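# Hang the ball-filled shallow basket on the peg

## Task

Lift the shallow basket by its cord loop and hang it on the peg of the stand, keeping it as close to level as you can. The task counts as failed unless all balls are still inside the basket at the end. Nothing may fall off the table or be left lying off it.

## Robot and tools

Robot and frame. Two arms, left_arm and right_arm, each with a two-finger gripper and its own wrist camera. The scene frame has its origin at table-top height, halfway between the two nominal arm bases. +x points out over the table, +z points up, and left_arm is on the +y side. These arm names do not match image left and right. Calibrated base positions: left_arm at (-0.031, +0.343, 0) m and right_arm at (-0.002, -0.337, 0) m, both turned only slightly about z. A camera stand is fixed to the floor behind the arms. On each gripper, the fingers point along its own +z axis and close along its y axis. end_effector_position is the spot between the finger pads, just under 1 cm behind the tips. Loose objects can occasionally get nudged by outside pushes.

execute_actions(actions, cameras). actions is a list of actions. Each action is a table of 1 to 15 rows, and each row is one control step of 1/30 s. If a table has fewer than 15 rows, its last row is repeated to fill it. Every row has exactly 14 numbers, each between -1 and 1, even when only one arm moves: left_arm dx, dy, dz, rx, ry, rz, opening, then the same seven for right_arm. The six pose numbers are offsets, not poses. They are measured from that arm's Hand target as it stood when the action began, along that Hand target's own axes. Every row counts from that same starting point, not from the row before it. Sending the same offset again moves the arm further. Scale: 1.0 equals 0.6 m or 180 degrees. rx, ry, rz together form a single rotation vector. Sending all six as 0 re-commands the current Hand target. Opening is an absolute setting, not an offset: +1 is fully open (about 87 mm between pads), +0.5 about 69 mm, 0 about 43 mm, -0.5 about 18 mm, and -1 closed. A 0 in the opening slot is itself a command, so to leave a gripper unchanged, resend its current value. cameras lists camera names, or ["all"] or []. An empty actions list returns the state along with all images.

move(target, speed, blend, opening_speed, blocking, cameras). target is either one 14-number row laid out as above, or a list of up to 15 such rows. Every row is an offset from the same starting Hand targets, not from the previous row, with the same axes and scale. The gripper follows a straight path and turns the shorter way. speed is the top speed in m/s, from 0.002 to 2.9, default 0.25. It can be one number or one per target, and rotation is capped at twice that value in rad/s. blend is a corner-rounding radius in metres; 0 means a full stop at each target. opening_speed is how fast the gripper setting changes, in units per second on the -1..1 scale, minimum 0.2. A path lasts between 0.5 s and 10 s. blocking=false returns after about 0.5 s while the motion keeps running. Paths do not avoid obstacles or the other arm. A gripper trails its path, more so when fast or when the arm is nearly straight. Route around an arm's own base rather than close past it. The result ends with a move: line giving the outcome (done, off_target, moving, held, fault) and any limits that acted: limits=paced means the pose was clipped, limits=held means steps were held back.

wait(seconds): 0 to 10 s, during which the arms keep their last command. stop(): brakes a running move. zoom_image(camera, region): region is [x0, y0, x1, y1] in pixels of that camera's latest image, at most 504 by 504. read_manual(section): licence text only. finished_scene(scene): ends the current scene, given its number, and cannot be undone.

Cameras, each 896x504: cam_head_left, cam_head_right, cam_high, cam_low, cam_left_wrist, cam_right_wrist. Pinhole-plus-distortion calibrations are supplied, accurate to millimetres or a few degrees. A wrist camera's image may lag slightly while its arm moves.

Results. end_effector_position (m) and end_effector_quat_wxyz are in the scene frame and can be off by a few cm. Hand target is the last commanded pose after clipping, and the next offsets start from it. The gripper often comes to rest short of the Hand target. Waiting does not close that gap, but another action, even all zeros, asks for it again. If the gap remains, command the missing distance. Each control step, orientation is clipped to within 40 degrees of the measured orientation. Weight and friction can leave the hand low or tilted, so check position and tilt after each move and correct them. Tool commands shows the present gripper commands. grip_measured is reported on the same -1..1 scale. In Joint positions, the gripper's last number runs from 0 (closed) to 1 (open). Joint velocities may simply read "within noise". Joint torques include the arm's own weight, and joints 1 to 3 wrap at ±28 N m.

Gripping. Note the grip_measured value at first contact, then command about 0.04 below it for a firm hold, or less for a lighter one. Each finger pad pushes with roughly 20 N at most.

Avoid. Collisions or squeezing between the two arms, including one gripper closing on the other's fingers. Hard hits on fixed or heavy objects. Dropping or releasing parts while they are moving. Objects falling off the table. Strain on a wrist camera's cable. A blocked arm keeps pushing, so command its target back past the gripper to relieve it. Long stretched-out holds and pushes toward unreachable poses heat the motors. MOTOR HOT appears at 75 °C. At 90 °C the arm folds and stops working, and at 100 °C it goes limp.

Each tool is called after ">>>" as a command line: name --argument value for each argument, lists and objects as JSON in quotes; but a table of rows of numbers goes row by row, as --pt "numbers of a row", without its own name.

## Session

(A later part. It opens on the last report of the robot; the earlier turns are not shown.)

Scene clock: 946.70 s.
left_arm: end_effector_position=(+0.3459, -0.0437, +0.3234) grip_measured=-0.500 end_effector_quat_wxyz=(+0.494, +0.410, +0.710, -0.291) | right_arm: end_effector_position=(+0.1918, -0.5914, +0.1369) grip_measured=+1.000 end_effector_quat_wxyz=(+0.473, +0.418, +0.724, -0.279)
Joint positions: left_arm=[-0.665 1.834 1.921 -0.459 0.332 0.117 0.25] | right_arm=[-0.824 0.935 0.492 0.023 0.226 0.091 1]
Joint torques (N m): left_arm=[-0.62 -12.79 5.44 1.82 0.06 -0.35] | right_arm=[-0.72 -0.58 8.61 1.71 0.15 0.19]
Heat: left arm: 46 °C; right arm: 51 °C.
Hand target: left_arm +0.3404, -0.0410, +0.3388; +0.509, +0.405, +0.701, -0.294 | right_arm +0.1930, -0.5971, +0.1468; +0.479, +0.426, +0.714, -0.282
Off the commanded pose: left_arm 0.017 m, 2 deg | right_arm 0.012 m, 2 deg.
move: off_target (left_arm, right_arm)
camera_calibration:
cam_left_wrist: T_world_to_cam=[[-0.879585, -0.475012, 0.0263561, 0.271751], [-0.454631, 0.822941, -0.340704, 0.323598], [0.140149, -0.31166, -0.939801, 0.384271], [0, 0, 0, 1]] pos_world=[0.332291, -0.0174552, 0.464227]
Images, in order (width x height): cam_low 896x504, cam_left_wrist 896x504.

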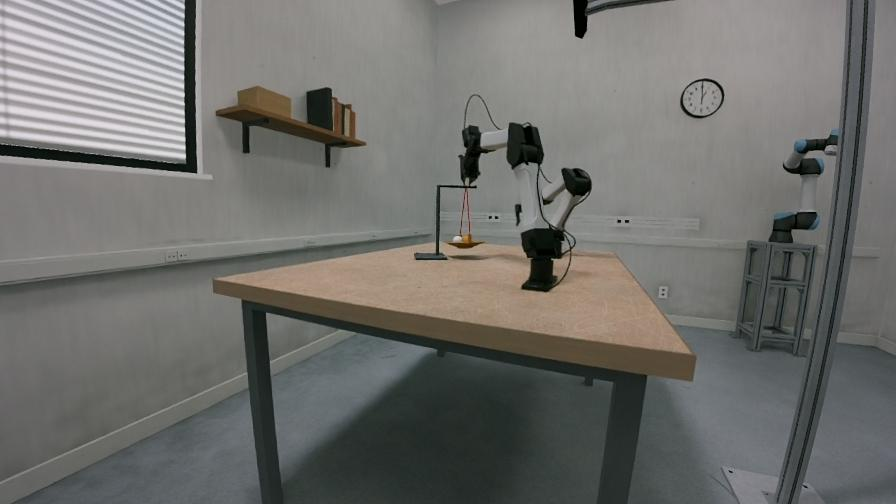

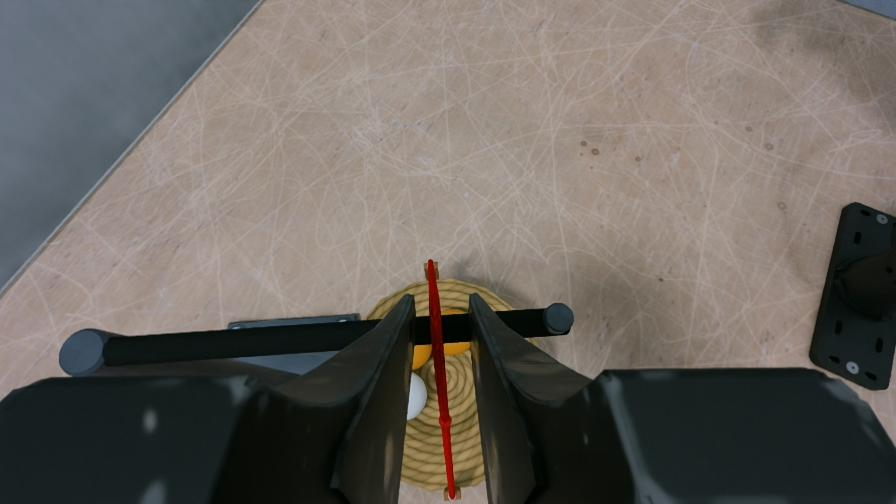

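>>> move --target '[0,0,0,0,0,0,-1,0,0,0,0,0,0,1]' --speed 0.03 --opening_speed 0.7 --cameras '["cam_left_wrist","cam_low"]'

Scene clock: 957.03 s.
left_arm: end_effector_position=(+0.3463, -0.0436, +0.3237) grip_measured=-0.928 end_effector_quat_wxyz=(+0.495, +0.409, +0.710, -0.291) | right_arm: end_effector_position=(+0.1918, -0.5914, +0.1369) grip_measured=+1.000 end_effector_quat_wxyz=(+0.473, +0.418, +0.724, -0.279)
Joint positions: left_arm=[-0.665 1.834 1.921 -0.457 0.33 0.116 0.036] | right_arm=[-0.824 0.935 0.492 0.023 0.226 0.091 1]
Joint torques (N m): left_arm=[-0.55 -12.88 5.45 1.77 0.07 -0.33] | right_arm=[-0.66 -0.59 8.62 1.7 0.16 0.18]
Heat: left arm: 48 °C; right arm: 51 °C.
Hand target: left_arm +0.3404, -0.0410, +0.3389; +0.509, +0.405, +0.701, -0.294 | right_arm +0.1930, -0.5971, +0.1468; +0.479, +0.426, +0.714, -0.282
Off the commanded pose: left_arm 0.016 m, 2 deg | right_arm 0.012 m, 2 deg.
move: off_target (left_arm, right_arm)
camera_calibration:
cam_left_wrist: T_world_to_cam=[[-0.878539, -0.476997, 0.0253514, 0.272187], [-0.456019, 0.821738, -0.341749, 0.324598], [0.142181, -0.311801, -0.939449, 0.383733], [0, 0, 0, 1]] pos_world=[0.33259, -0.0172537, 0.464528]
Images, in order (width x height): cam_low 896x504, cam_left_wrist 896x504.

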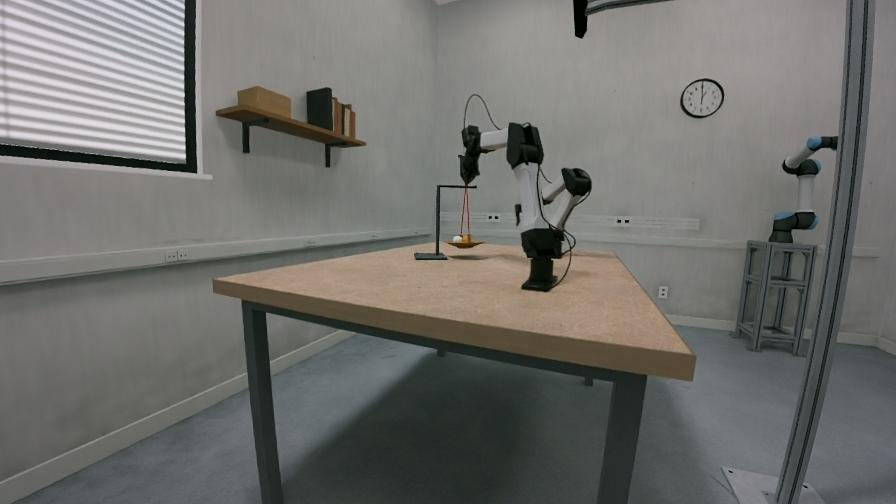

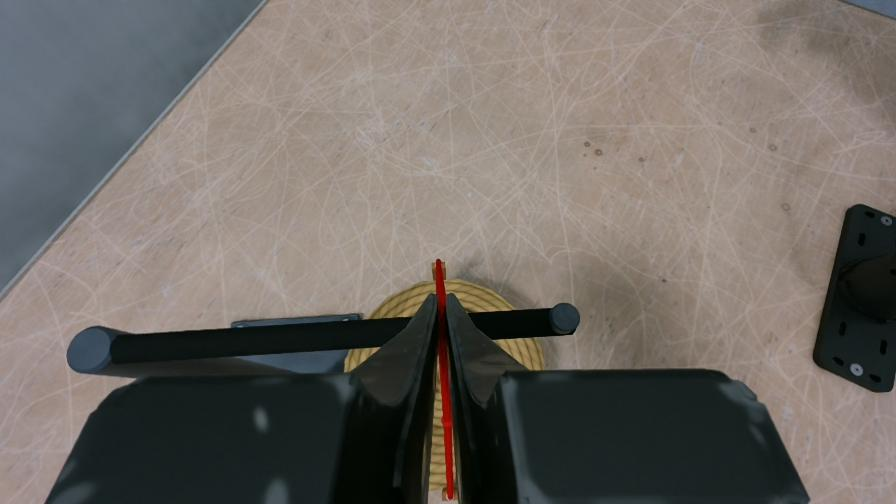

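>>> move --target '[-0.0364,-0.0001,-0.0187,0,0,0,-1,0,0,0,0,0,0,1]' --speed 0.03 --cameras '["cam_left_wrist","cam_low","cam_head_left","cam_head_right"]'

>>> zoom_image --camera "cam_head_left" --region '[400, 190, 520, 330]'

>>> zoom_image --camera "cam_head_right" --region '[390, 190, 510, 330]'

>>> zoom_image --camera "cam_left_wrist" --region '[340, 200, 560, 360]'

Scene clock: 971.07 s.
left_arm: end_effector_position=(+0.3379, -0.0365, +0.3331) grip_measured=-0.928 end_effector_quat_wxyz=(+0.480, +0.410, +0.720, -0.288) | right_arm: end_effector_position=(+0.1918, -0.5914, +0.1369) grip_measured=+1.000 end_effector_quat_wxyz=(+0.473, +0.418, +0.724, -0.279)
Joint positions: left_arm=[-0.665 1.834 1.993 -0.564 0.33 0.116 0.036] | right_arm=[-0.824 0.935 0.492 0.023 0.226 0.091 1]
Joint torques (N m): left_arm=[-0.23 -10.69 10.26 1.76 0.11 -0.35] | right_arm=[-0.69 -0.62 8.65 1.7 0.14 0.2]
Heat: left arm: 49 °C; right arm: 51 °C.
Hand target: left_arm +0.3383, -0.0376, +0.3631; +0.509, +0.405, +0.701, -0.294 | right_arm +0.1930, -0.5971, +0.1468; +0.479, +0.426, +0.714, -0.282
Off the commanded pose: left_arm 0.030 m, 4 deg | right_arm 0.012 m, 2 deg.
move: off_target (left_arm, right_arm)
camera_calibration:
cam_left_wrist: T_world_to_cam=[[-0.877681, -0.477724, 0.0381528, 0.263313], [-0.464836, 0.829217, -0.310365, 0.310955], [0.116632, -0.290137, -0.949851, 0.408872], [0, 0, 0, 1]] pos_world=[0.327961, -0.0134292, 0.474831]
Images, in order (width x height): cam_head_left 896x504, cam_head_right 896x504, cam_low 896x504, cam_left_wrist 896x504.

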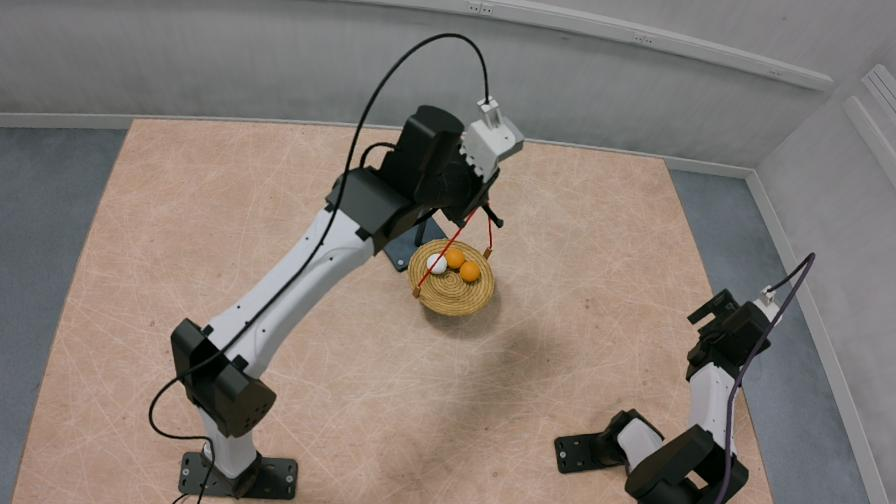

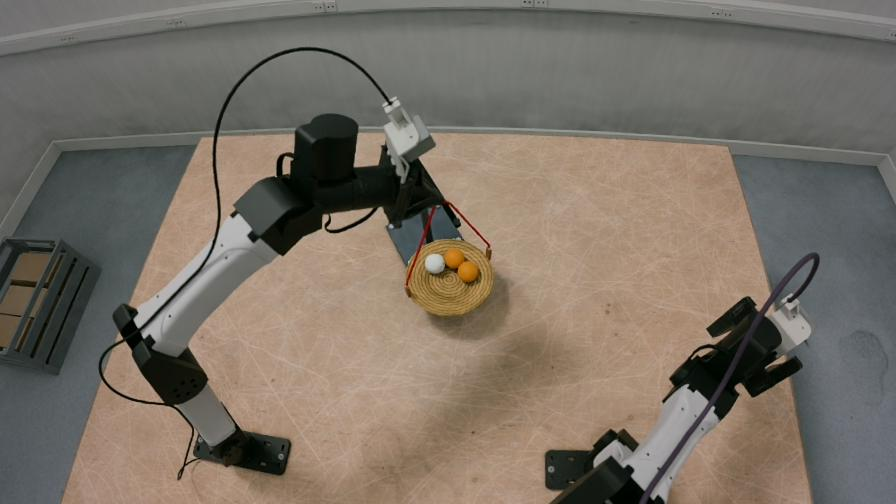

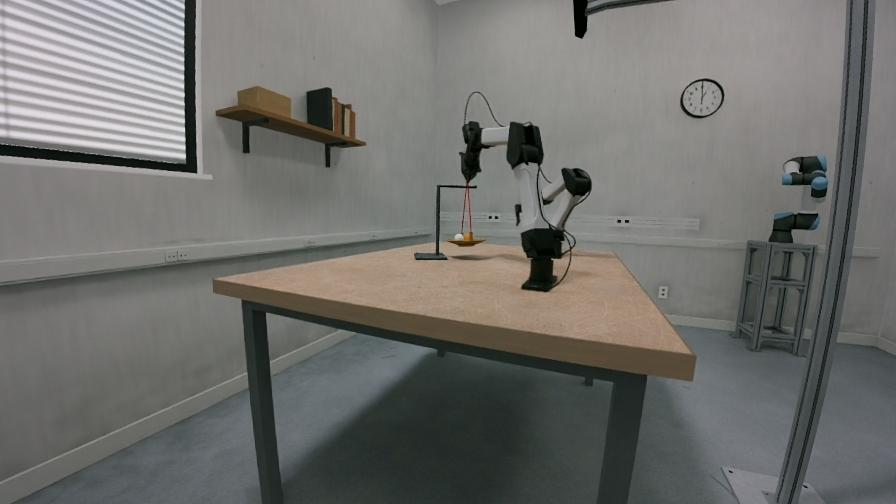

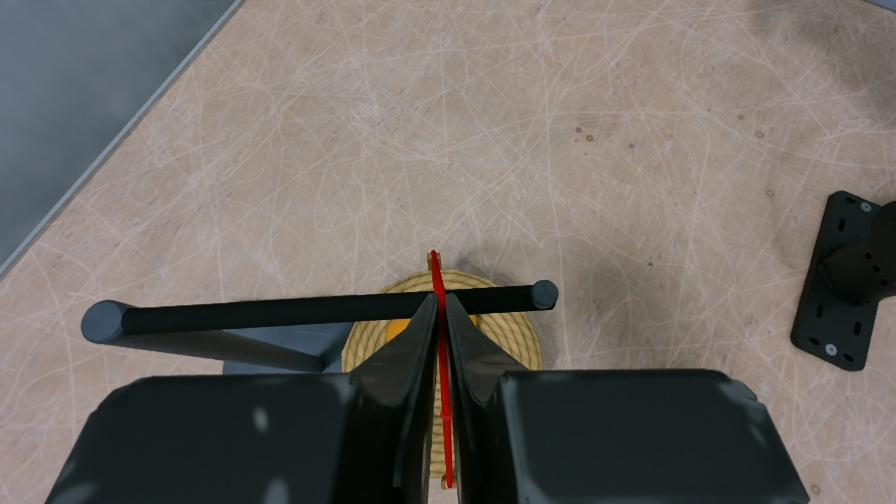

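Scaled by 3.600 from the camera's 896x504 image, which has a finer 1280x720 frame.

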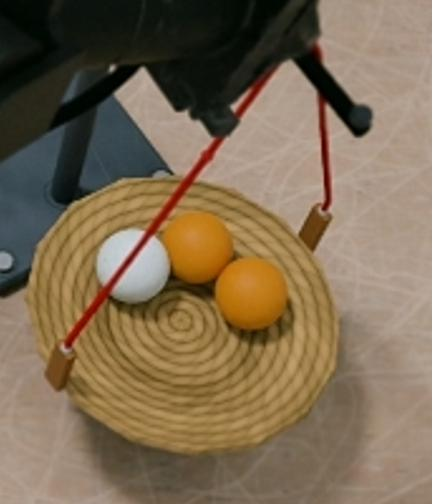

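Scaled by 3.600 from the camera's 896x504 image, which has a finer 1280x720 frame.

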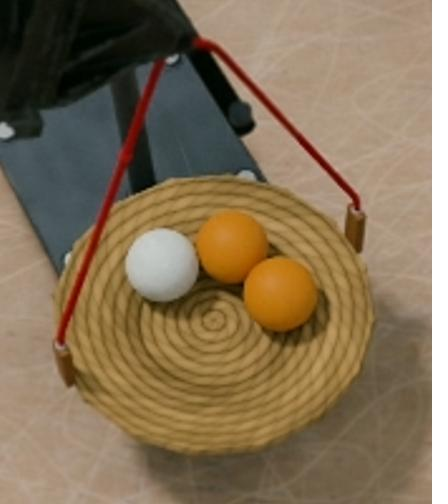

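Scaled by 2.291 from the camera's 896x504 image, which has a finer 1280x720 frame.

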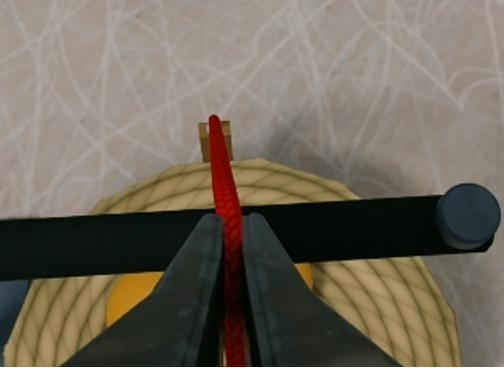

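>>> move --target '[0.0384,0,0.0125,0,0,0,-1,0,0,0,0,0,0,1]' --speed 0.03 --cameras '["cam_left_wrist"]'

>>> zoom_image --camera "cam_left_wrist" --region '[340, 200, 560, 360]'

Scene clock: 985.50 s.
left_arm: end_effector_position=(+0.3438, -0.0415, +0.3243) grip_measured=-0.928 end_effector_quat_wxyz=(+0.495, +0.409, +0.709, -0.291) | right_arm: end_effector_position=(+0.1918, -0.5914, +0.1369) grip_measured=+1.000 end_effector_quat_wxyz=(+0.473, +0.418, +0.724, -0.279)
Joint positions: left_arm=[-0.665 1.819 1.904 -0.453 0.33 0.116 0.036] | right_arm=[-0.824 0.935 0.492 0.023 0.226 0.091 1]
Joint torques (N m): left_arm=[-0.43 -12.68 5.41 1.78 0.11 -0.31] | right_arm=[-0.66 -0.58 8.64 1.69 0.15 0.18]
Heat: left arm: 49 °C; right arm: 52 °C.
Hand target: left_arm +0.3384, -0.0377, +0.3389; +0.509, +0.405, +0.701, -0.294 | right_arm +0.1930, -0.5971, +0.1468; +0.479, +0.426, +0.714, -0.282
Off the commanded pose: left_arm 0.016 m, 2 deg | right_arm 0.012 m, 2 deg.
move: off_target (left_arm, right_arm)
camera_calibration:
cam_left_wrist: T_world_to_cam=[[-0.878583, -0.476944, 0.0248196, 0.271115], [-0.455595, 0.821401, -0.343123, 0.322225], [0.143264, -0.31277, -0.938962, 0.384674], [0, 0, 0, 1]] pos_world=[0.329891, -0.0150549, 0.465028]
Images, in order (width x height): cam_left_wrist 896x504.

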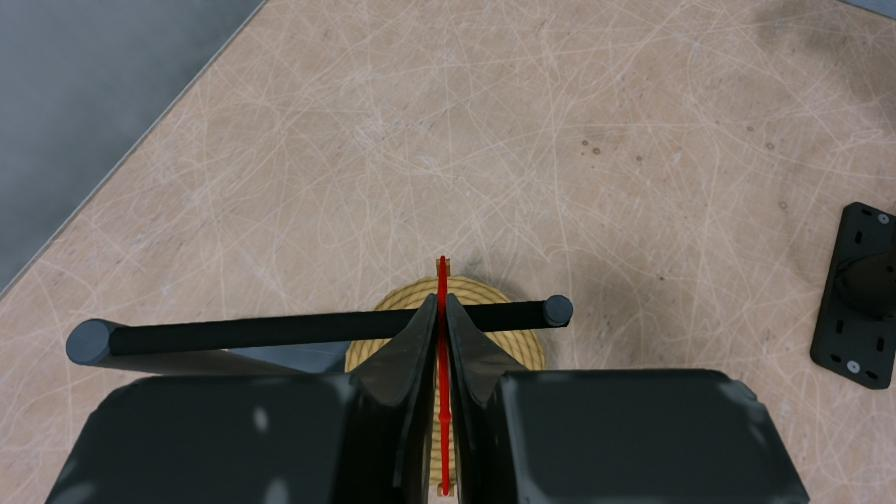

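Scaled by 2.291 from the camera's 896x504 image, which has a finer 1280x720 frame.

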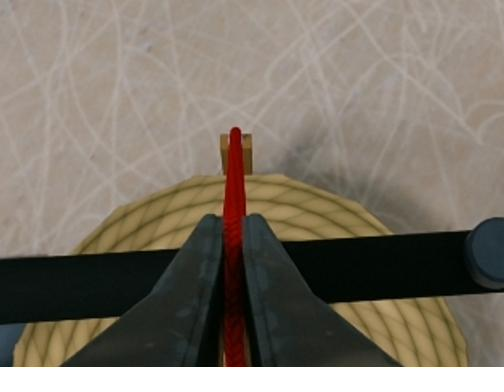

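>>> move --pt "0 0 0 0 0 0 -0.5 0 0 0 0 0 0 1" --pt "-0.0793 0 -0.0258 0 0 0 -0.5 0 0 0 0 0 0 1" --pt "-0.0793 0 -0.22 0 0 0 -0.5 0 0 0 0 0 0 1" --speed '[0.03,0.06,0.2]' --opening_speed 0.3 --blend '[0,0.01,0]' --cameras '["cam_head_left","cam_head_right","cam_low","cam_high"]'

>>> zoom_image --camera "cam_head_left" --region '[400, 190, 520, 330]'

>>> zoom_image --camera "cam_head_right" --region '[390, 190, 510, 330]'

>>> zoom_image --camera "cam_low" --region '[420, 170, 510, 260]'

Scene clock: 997.07 s.
left_arm: end_effector_position=(+0.2842, +0.0566, +0.4270) grip_measured=-0.500 end_effector_quat_wxyz=(+0.511, +0.401, +0.701, -0.294) | right_arm: end_effector_position=(+0.1918, -0.5914, +0.1369) grip_measured=+1.000 end_effector_quat_wxyz=(+0.473, +0.418, +0.724, -0.279)
Joint positions: left_arm=[-0.538 1.586 2.073 -0.83 0.443 0.15 0.25] | right_arm=[-0.824 0.935 0.492 0.023 0.226 0.091 1]
Joint torques (N m): left_arm=[0.23 -6.72 4.57 1.58 0.23 -0.11] | right_arm=[-0.72 -0.65 8.61 1.71 0.15 0.19]
Heat: left arm: 50 °C; right arm: 52 °C.
Hand target: left_arm +0.2831, +0.0584, +0.4249; +0.509, +0.405, +0.701, -0.294 | right_arm +0.1930, -0.5971, +0.1468; +0.479, +0.426, +0.714, -0.282
Off the commanded pose: left_arm 0.003 m, 0 deg | right_arm 0.012 m, 2 deg.
move: off_target (right_arm)
Images, in order (width x height): cam_head_left 896x504, cam_head_right 896x504, cam_high 896x504, cam_low 896x504.

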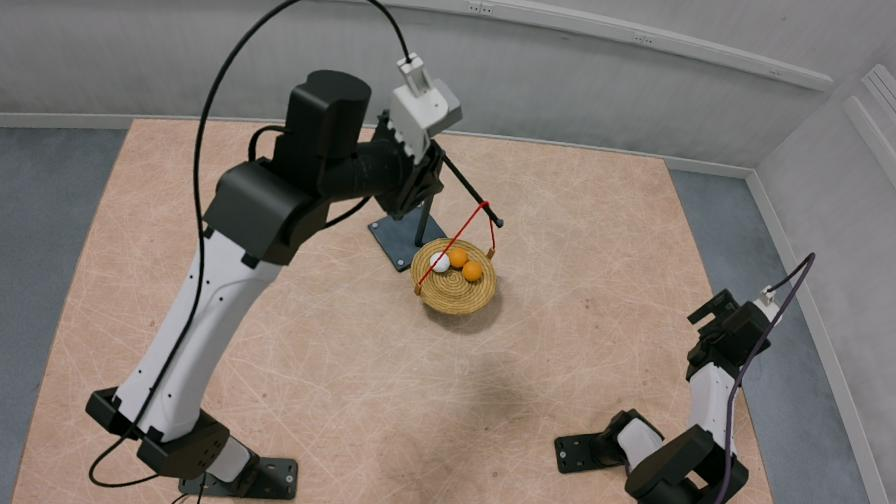

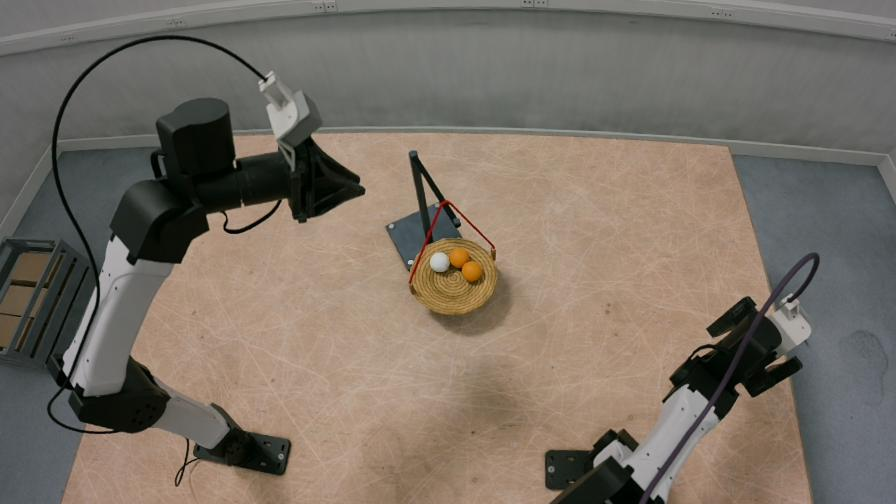

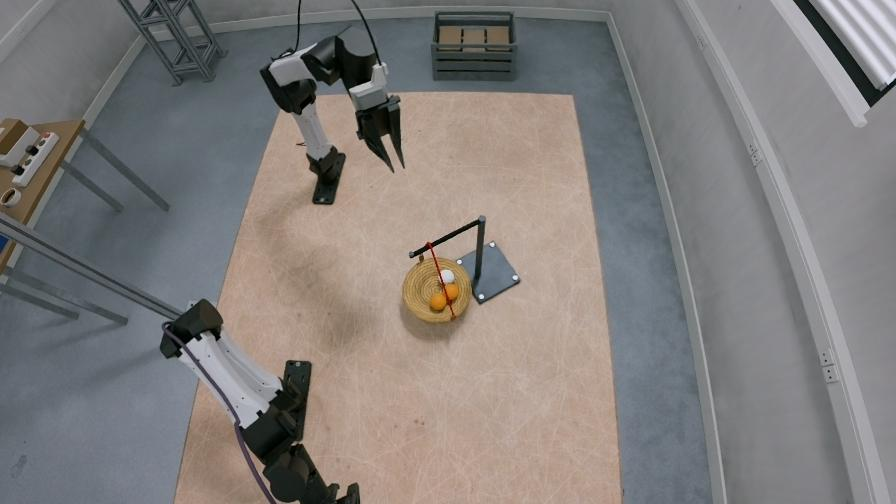

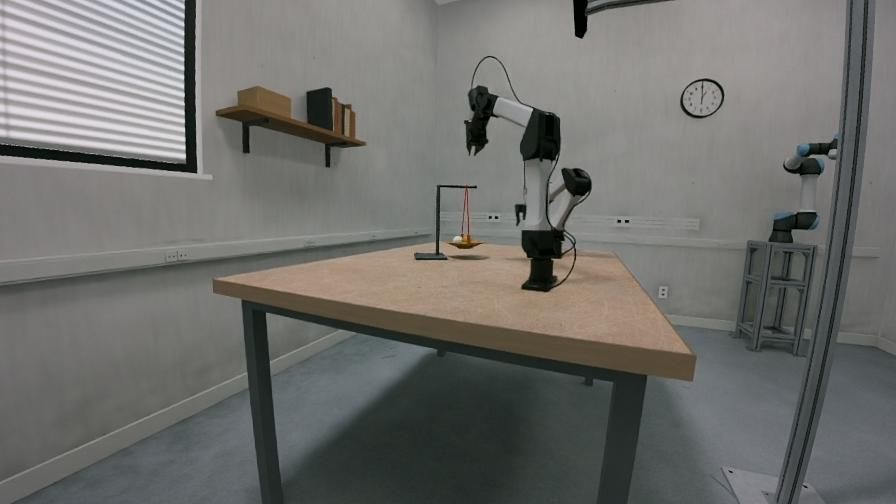

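Scaled by 3.600 from the camera's 896x504 image, which has a finer 1280x720 frame.

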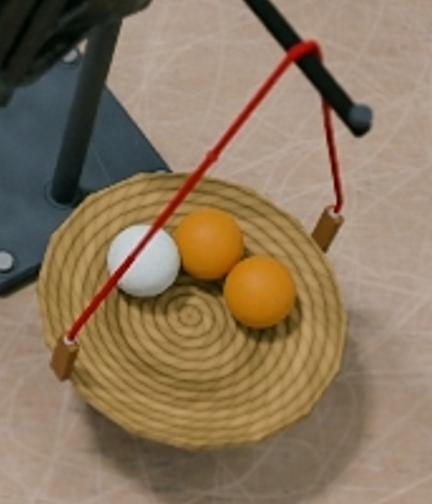

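Scaled by 3.600 from the camera's 896x504 image, which has a finer 1280x720 frame.

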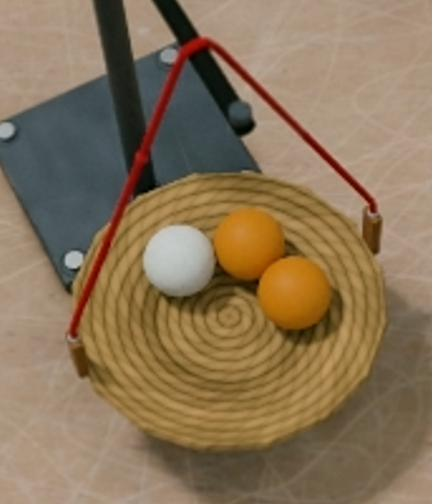

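Scaled by 5.600 from the camera's 896x504 image, which has a finer 1280x720 frame.

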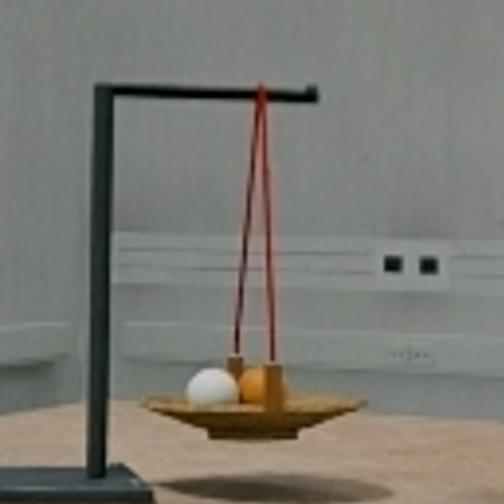

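>>> move --target '[0,0,0,0,0,0,-0.5,0.0685,0.3207,-0.3933,-0.3868,0.163,-0.3409,0.0]' --speed 0.3 --cameras '["cam_right_wrist","cam_head_left","cam_high"]'

Scene clock: 1065.40 s.
left_arm: end_effector_position=(+0.2840, +0.0566, +0.4269) grip_measured=-0.500 end_effector_quat_wxyz=(+0.511, +0.401, +0.701, -0.294) | right_arm: end_effector_position=(+0.2465, -0.3036, +0.1942) grip_measured=+0.000 end_effector_quat_wxyz=(+0.245, -0.239, +0.937, +0.063)
Joint positions: left_arm=[-0.538 1.586 2.073 -0.831 0.444 0.15 0.25] | right_arm=[0.03 1.222 1.272 -1.154 -0.217 -0.403 0.5]
Joint torques (N m): left_arm=[0.25 -6.84 4.4 1.56 0.24 -0.17] | right_arm=[0.59 -1.58 7.79 0.96 -0.17 -0.12]
Heat: left arm: 43 °C; right arm: 52 °C.
Hand target: left_arm +0.2830, +0.0584, +0.4250; +0.509, +0.405, +0.701, -0.294 | right_arm +0.2501, -0.3000, +0.2002; +0.250, -0.250, +0.933, +0.067
Off the commanded pose: left_arm 0.003 m, 0 deg | right_arm 0.008 m, 2 deg.
move: done
camera_calibration:
cam_right_wrist: T_world_to_cam=[[0.491751, -0.870683, 0.00956708, -0.391481], [-0.82144, -0.460239, 0.336773, 0.0215577], [-0.28882, -0.173467, -0.941537, 0.347079], [0, 0, 0, 1]] pos_world=[0.310462, -0.270727, 0.323273]
Images, in order (width x height): cam_head_left 896x504, cam_high 896x504, cam_right_wrist 896x504.

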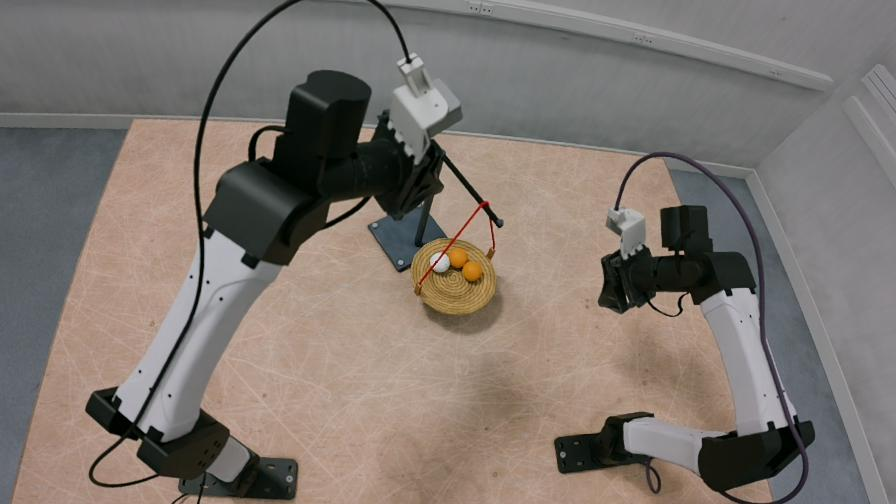

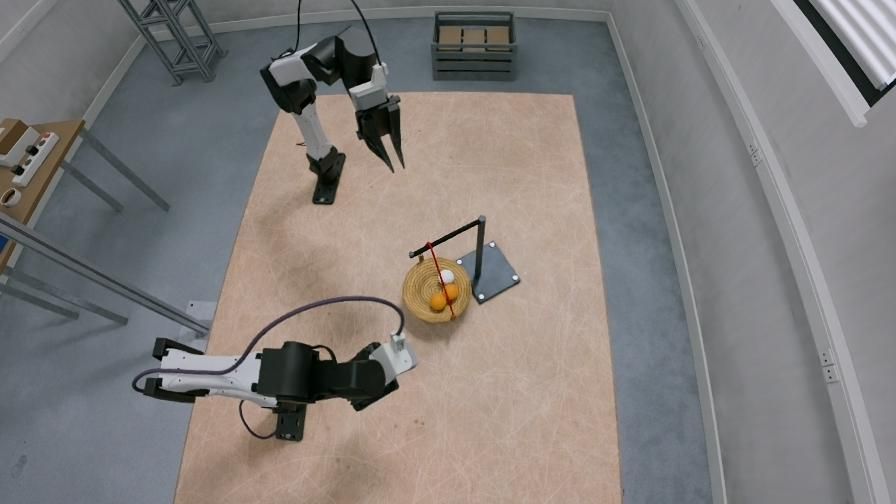

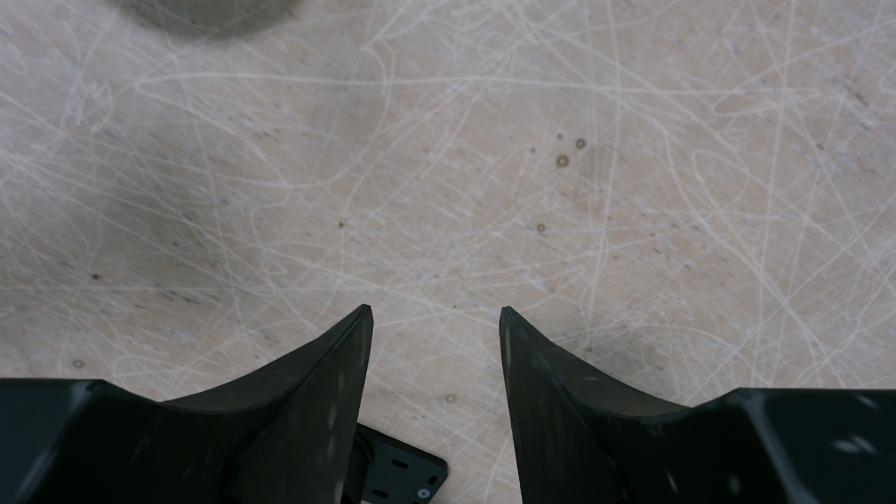

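>>> zoom_image --camera "cam_head_left" --region '[540, 280, 680, 400]'

>>> zoom_image --camera "cam_right_wrist" --region '[450, 100, 700, 280]'

Scaled by 3.600 from the camera's 896x504 image, which has a finer 1280x720 frame.

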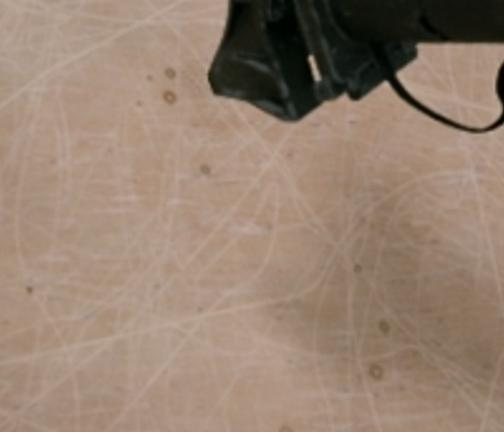

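Scaled by 2.016 from the camera's 896x504 image, which has a finer 1280x720 frame.

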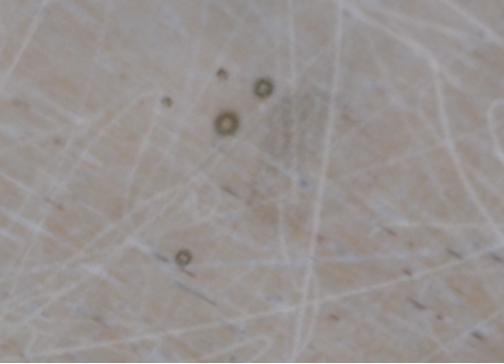

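>>> move --pt "0 0 0 0 0 0 -0.5 0 0 0.23 0 0.0833 0 0" --pt "0 0 0 0 0 0 -0.5 0 0 0.35 0 0.0833 0 0" --speed '[0.2,0.04]' --cameras '["cam_right_wrist"]'

Scene clock: 1108.40 s.
left_arm: end_effector_position=(+0.2840, +0.0566, +0.4269) grip_measured=-0.500 end_effector_quat_wxyz=(+0.511, +0.401, +0.701, -0.294) | right_arm: end_effector_position=(+0.3405, -0.2491, +0.0249) grip_measured=+0.000 end_effector_quat_wxyz=(+0.130, -0.260, +0.956, +0.038)
Joint positions: left_arm=[-0.538 1.586 2.073 -0.831 0.444 0.15 0.25] | right_arm=[0.228 1.848 1.239 -0.702 -0.08 -0.277 0.5]
Joint torques (N m): left_arm=[0.28 -6.78 4.45 1.58 0.26 -0.16] | right_arm=[0.65 -5.3 5.19 0.84 0.08 0.18]
Heat: left arm: 43 °C; right arm: 50 °C.
Hand target: left_arm +0.2830, +0.0584, +0.4250; +0.509, +0.405, +0.701, -0.294 | right_arm +0.3411, -0.2475, +0.0185; +0.126, -0.256, +0.958, +0.034
Off the commanded pose: left_arm 0.003 m, 0 deg | right_arm 0.007 m, 1 deg.
move: done
camera_calibration:
cam_right_wrist: T_world_to_cam=[[0.520486, -0.853868, 0.00205463, -0.393959], [-0.713636, -0.433683, 0.55013, 0.145514], [-0.468847, -0.287801, -0.835077, 0.254443], [0, 0, 0, 1]] pos_world=[0.428189, -0.200053, 0.133237]
Images, in order (width x height): cam_right_wrist 896x504.

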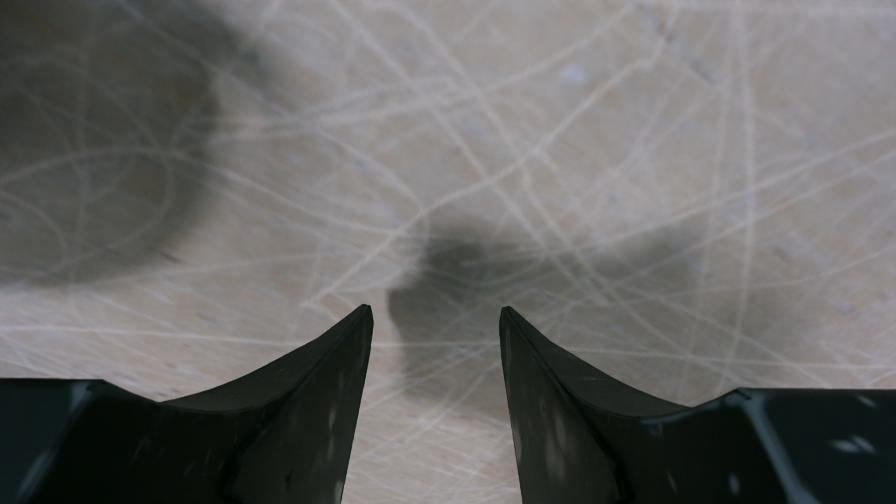

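>>> move --target '[0,0,0,0,0,0,-0.5,0.0129,0,0.0483,0,0,0,0]' --speed '[0.04]' --cameras '["cam_right_wrist"]'

Scene clock: 1116.13 s.
left_arm: end_effector_position=(+0.2840, +0.0566, +0.4269) grip_measured=-0.500 end_effector_quat_wxyz=(+0.511, +0.401, +0.701, -0.294) | right_arm: end_effector_position=(+0.3422, -0.2487, +0.0100) grip_measured=+0.000 end_effector_quat_wxyz=(+0.133, -0.259, +0.956, +0.037)
Joint positions: left_arm=[-0.538 1.586 2.073 -0.831 0.444 0.15 0.25] | right_arm=[0.228 1.872 1.206 -0.64 -0.08 -0.276 0.5]
Joint torques (N m): left_arm=[0.12 -6.79 4.44 1.58 0.22 -0.16] | right_arm=[0.62 -3.7 2.51 1.29 0.07 0.16]
Heat: left arm: 43 °C; right arm: 48 °C.
Hand target: left_arm +0.2830, +0.0584, +0.4250; +0.509, +0.405, +0.701, -0.294 | right_arm +0.3411, -0.2474, -0.0116; +0.126, -0.256, +0.958, +0.034
Off the commanded pose: left_arm 0.003 m, 0 deg | right_arm 0.022 m, 1 deg.
move: off_target (right_arm)
camera_calibration:
cam_right_wrist: T_world_to_cam=[[0.519397, -0.854525, 0.0036717, -0.394238], [-0.716968, -0.433441, 0.545972, 0.156348], [-0.464955, -0.286209, -0.837795, 0.242008], [0, 0, 0, 1]] pos_world=[0.429386, -0.199854, 0.118839]
Images, in order (width x height): cam_right_wrist 896x504.

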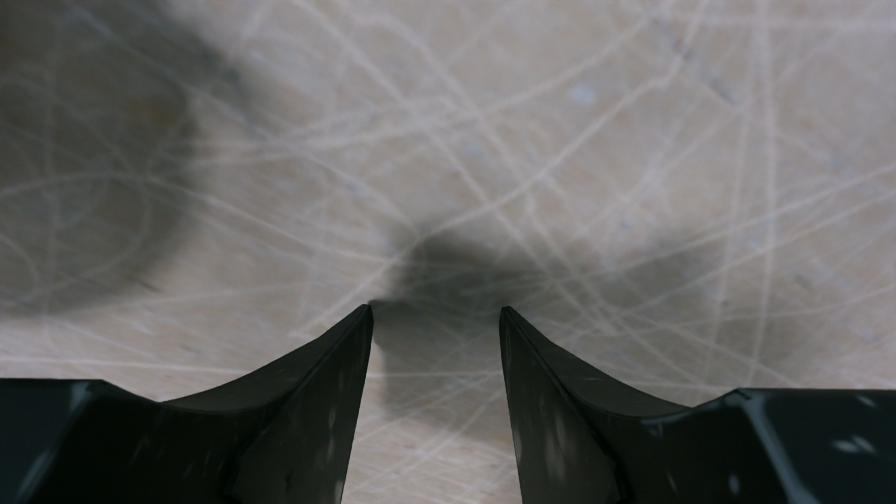

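>>> move --target '[0,0,-0.1,0,0,0,-0.5,-0.0129,0,-0.15,0,0,0,0]' --speed '[0.15]' --cameras '["cam_low","cam_head_left","cam_high"]'

>>> zoom_image --camera "cam_low" --region '[420, 170, 510, 260]'

Scene clock: 1158.83 s.
left_arm: end_effector_position=(+0.2588, +0.1046, +0.4377) grip_measured=-0.500 end_effector_quat_wxyz=(+0.502, +0.401, +0.707, -0.294) | right_arm: end_effector_position=(+0.3209, -0.2540, +0.0639) grip_measured=+0.000 end_effector_quat_wxyz=(+0.107, -0.259, +0.959, +0.038)
Joint positions: left_arm=[-0.426 1.489 2.073 -0.971 0.549 0.196 0.25] | right_arm=[0.228 1.774 1.312 -0.896 -0.08 -0.276 0.5]
Joint torques (N m): left_arm=[0.35 -6.24 5.2 1.52 0.27 -0.13] | right_arm=[-0.59 -8.13 7.1 0.57 0.05 0.02]
Heat: left arm: 43 °C; right arm: 42 °C.
Hand target: left_arm +0.2545, +0.1079, +0.4435; +0.509, +0.405, +0.701, -0.294 | right_arm +0.3274, -0.2554, +0.0773; +0.126, -0.256, +0.958, +0.034
Off the commanded pose: left_arm 0.008 m, 1 deg | right_arm 0.015 m, 2 deg.
move: off_target (right_arm)
Images, in order (width x height): cam_head_left 896x504, cam_high 896x504, cam_low 896x504.

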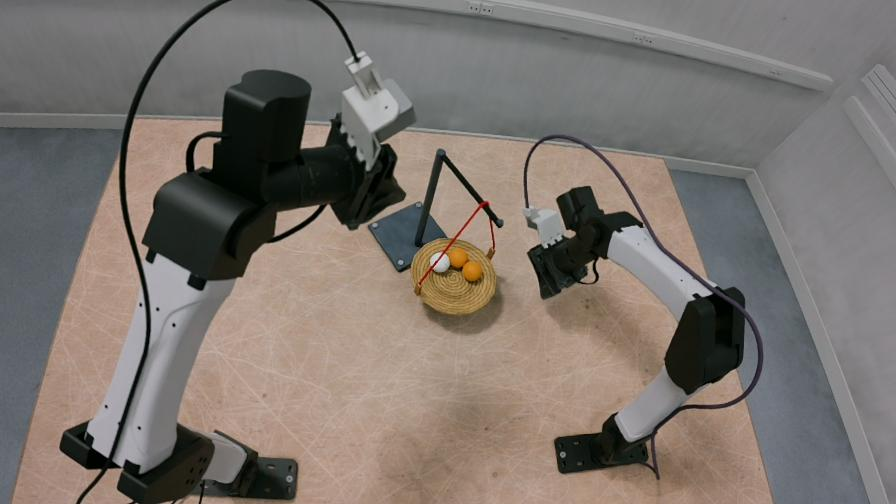

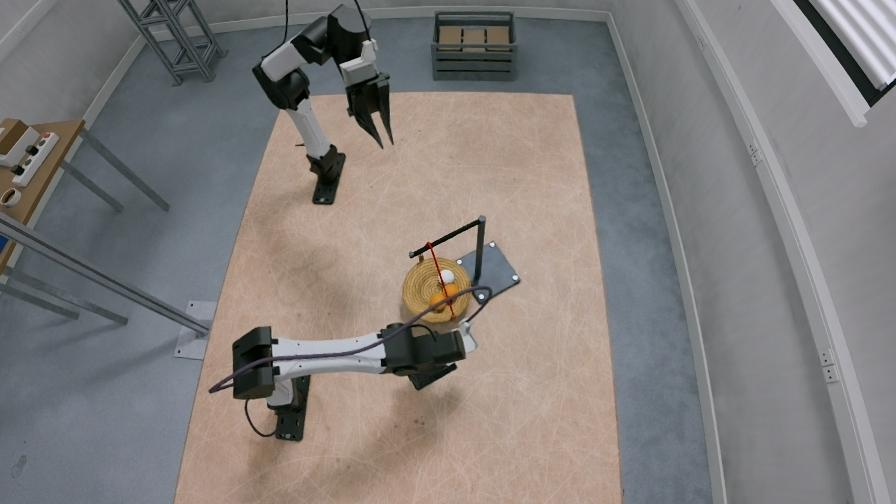

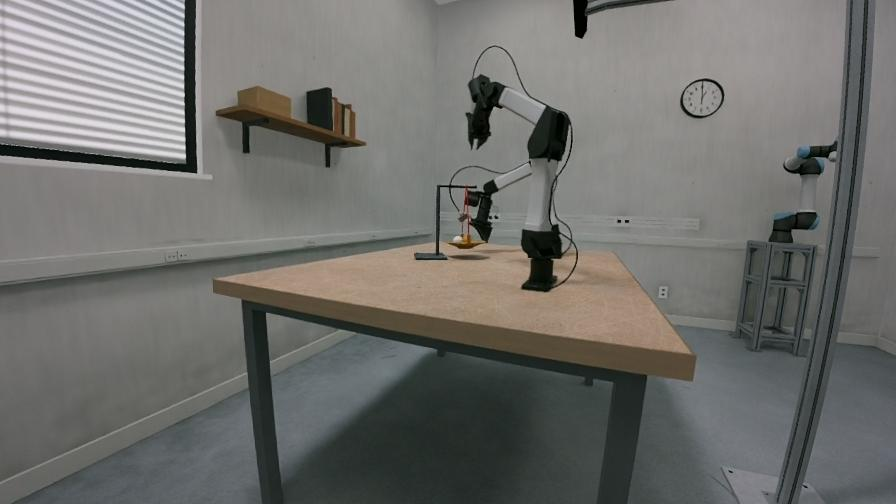

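Scaled by 5.600 from the camera's 896x504 image, which has a finer 1280x720 frame.

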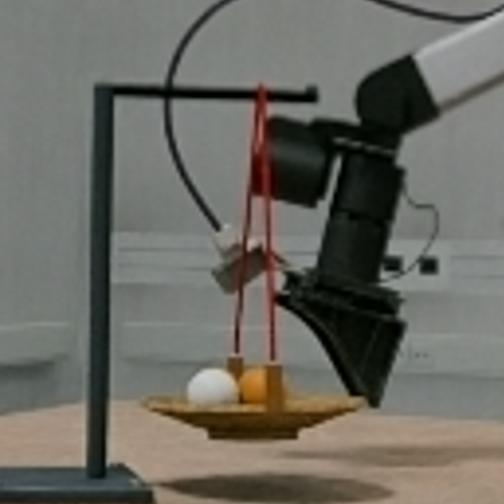

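>>> finished_scene --scene 1

The scene is finished: the task was done.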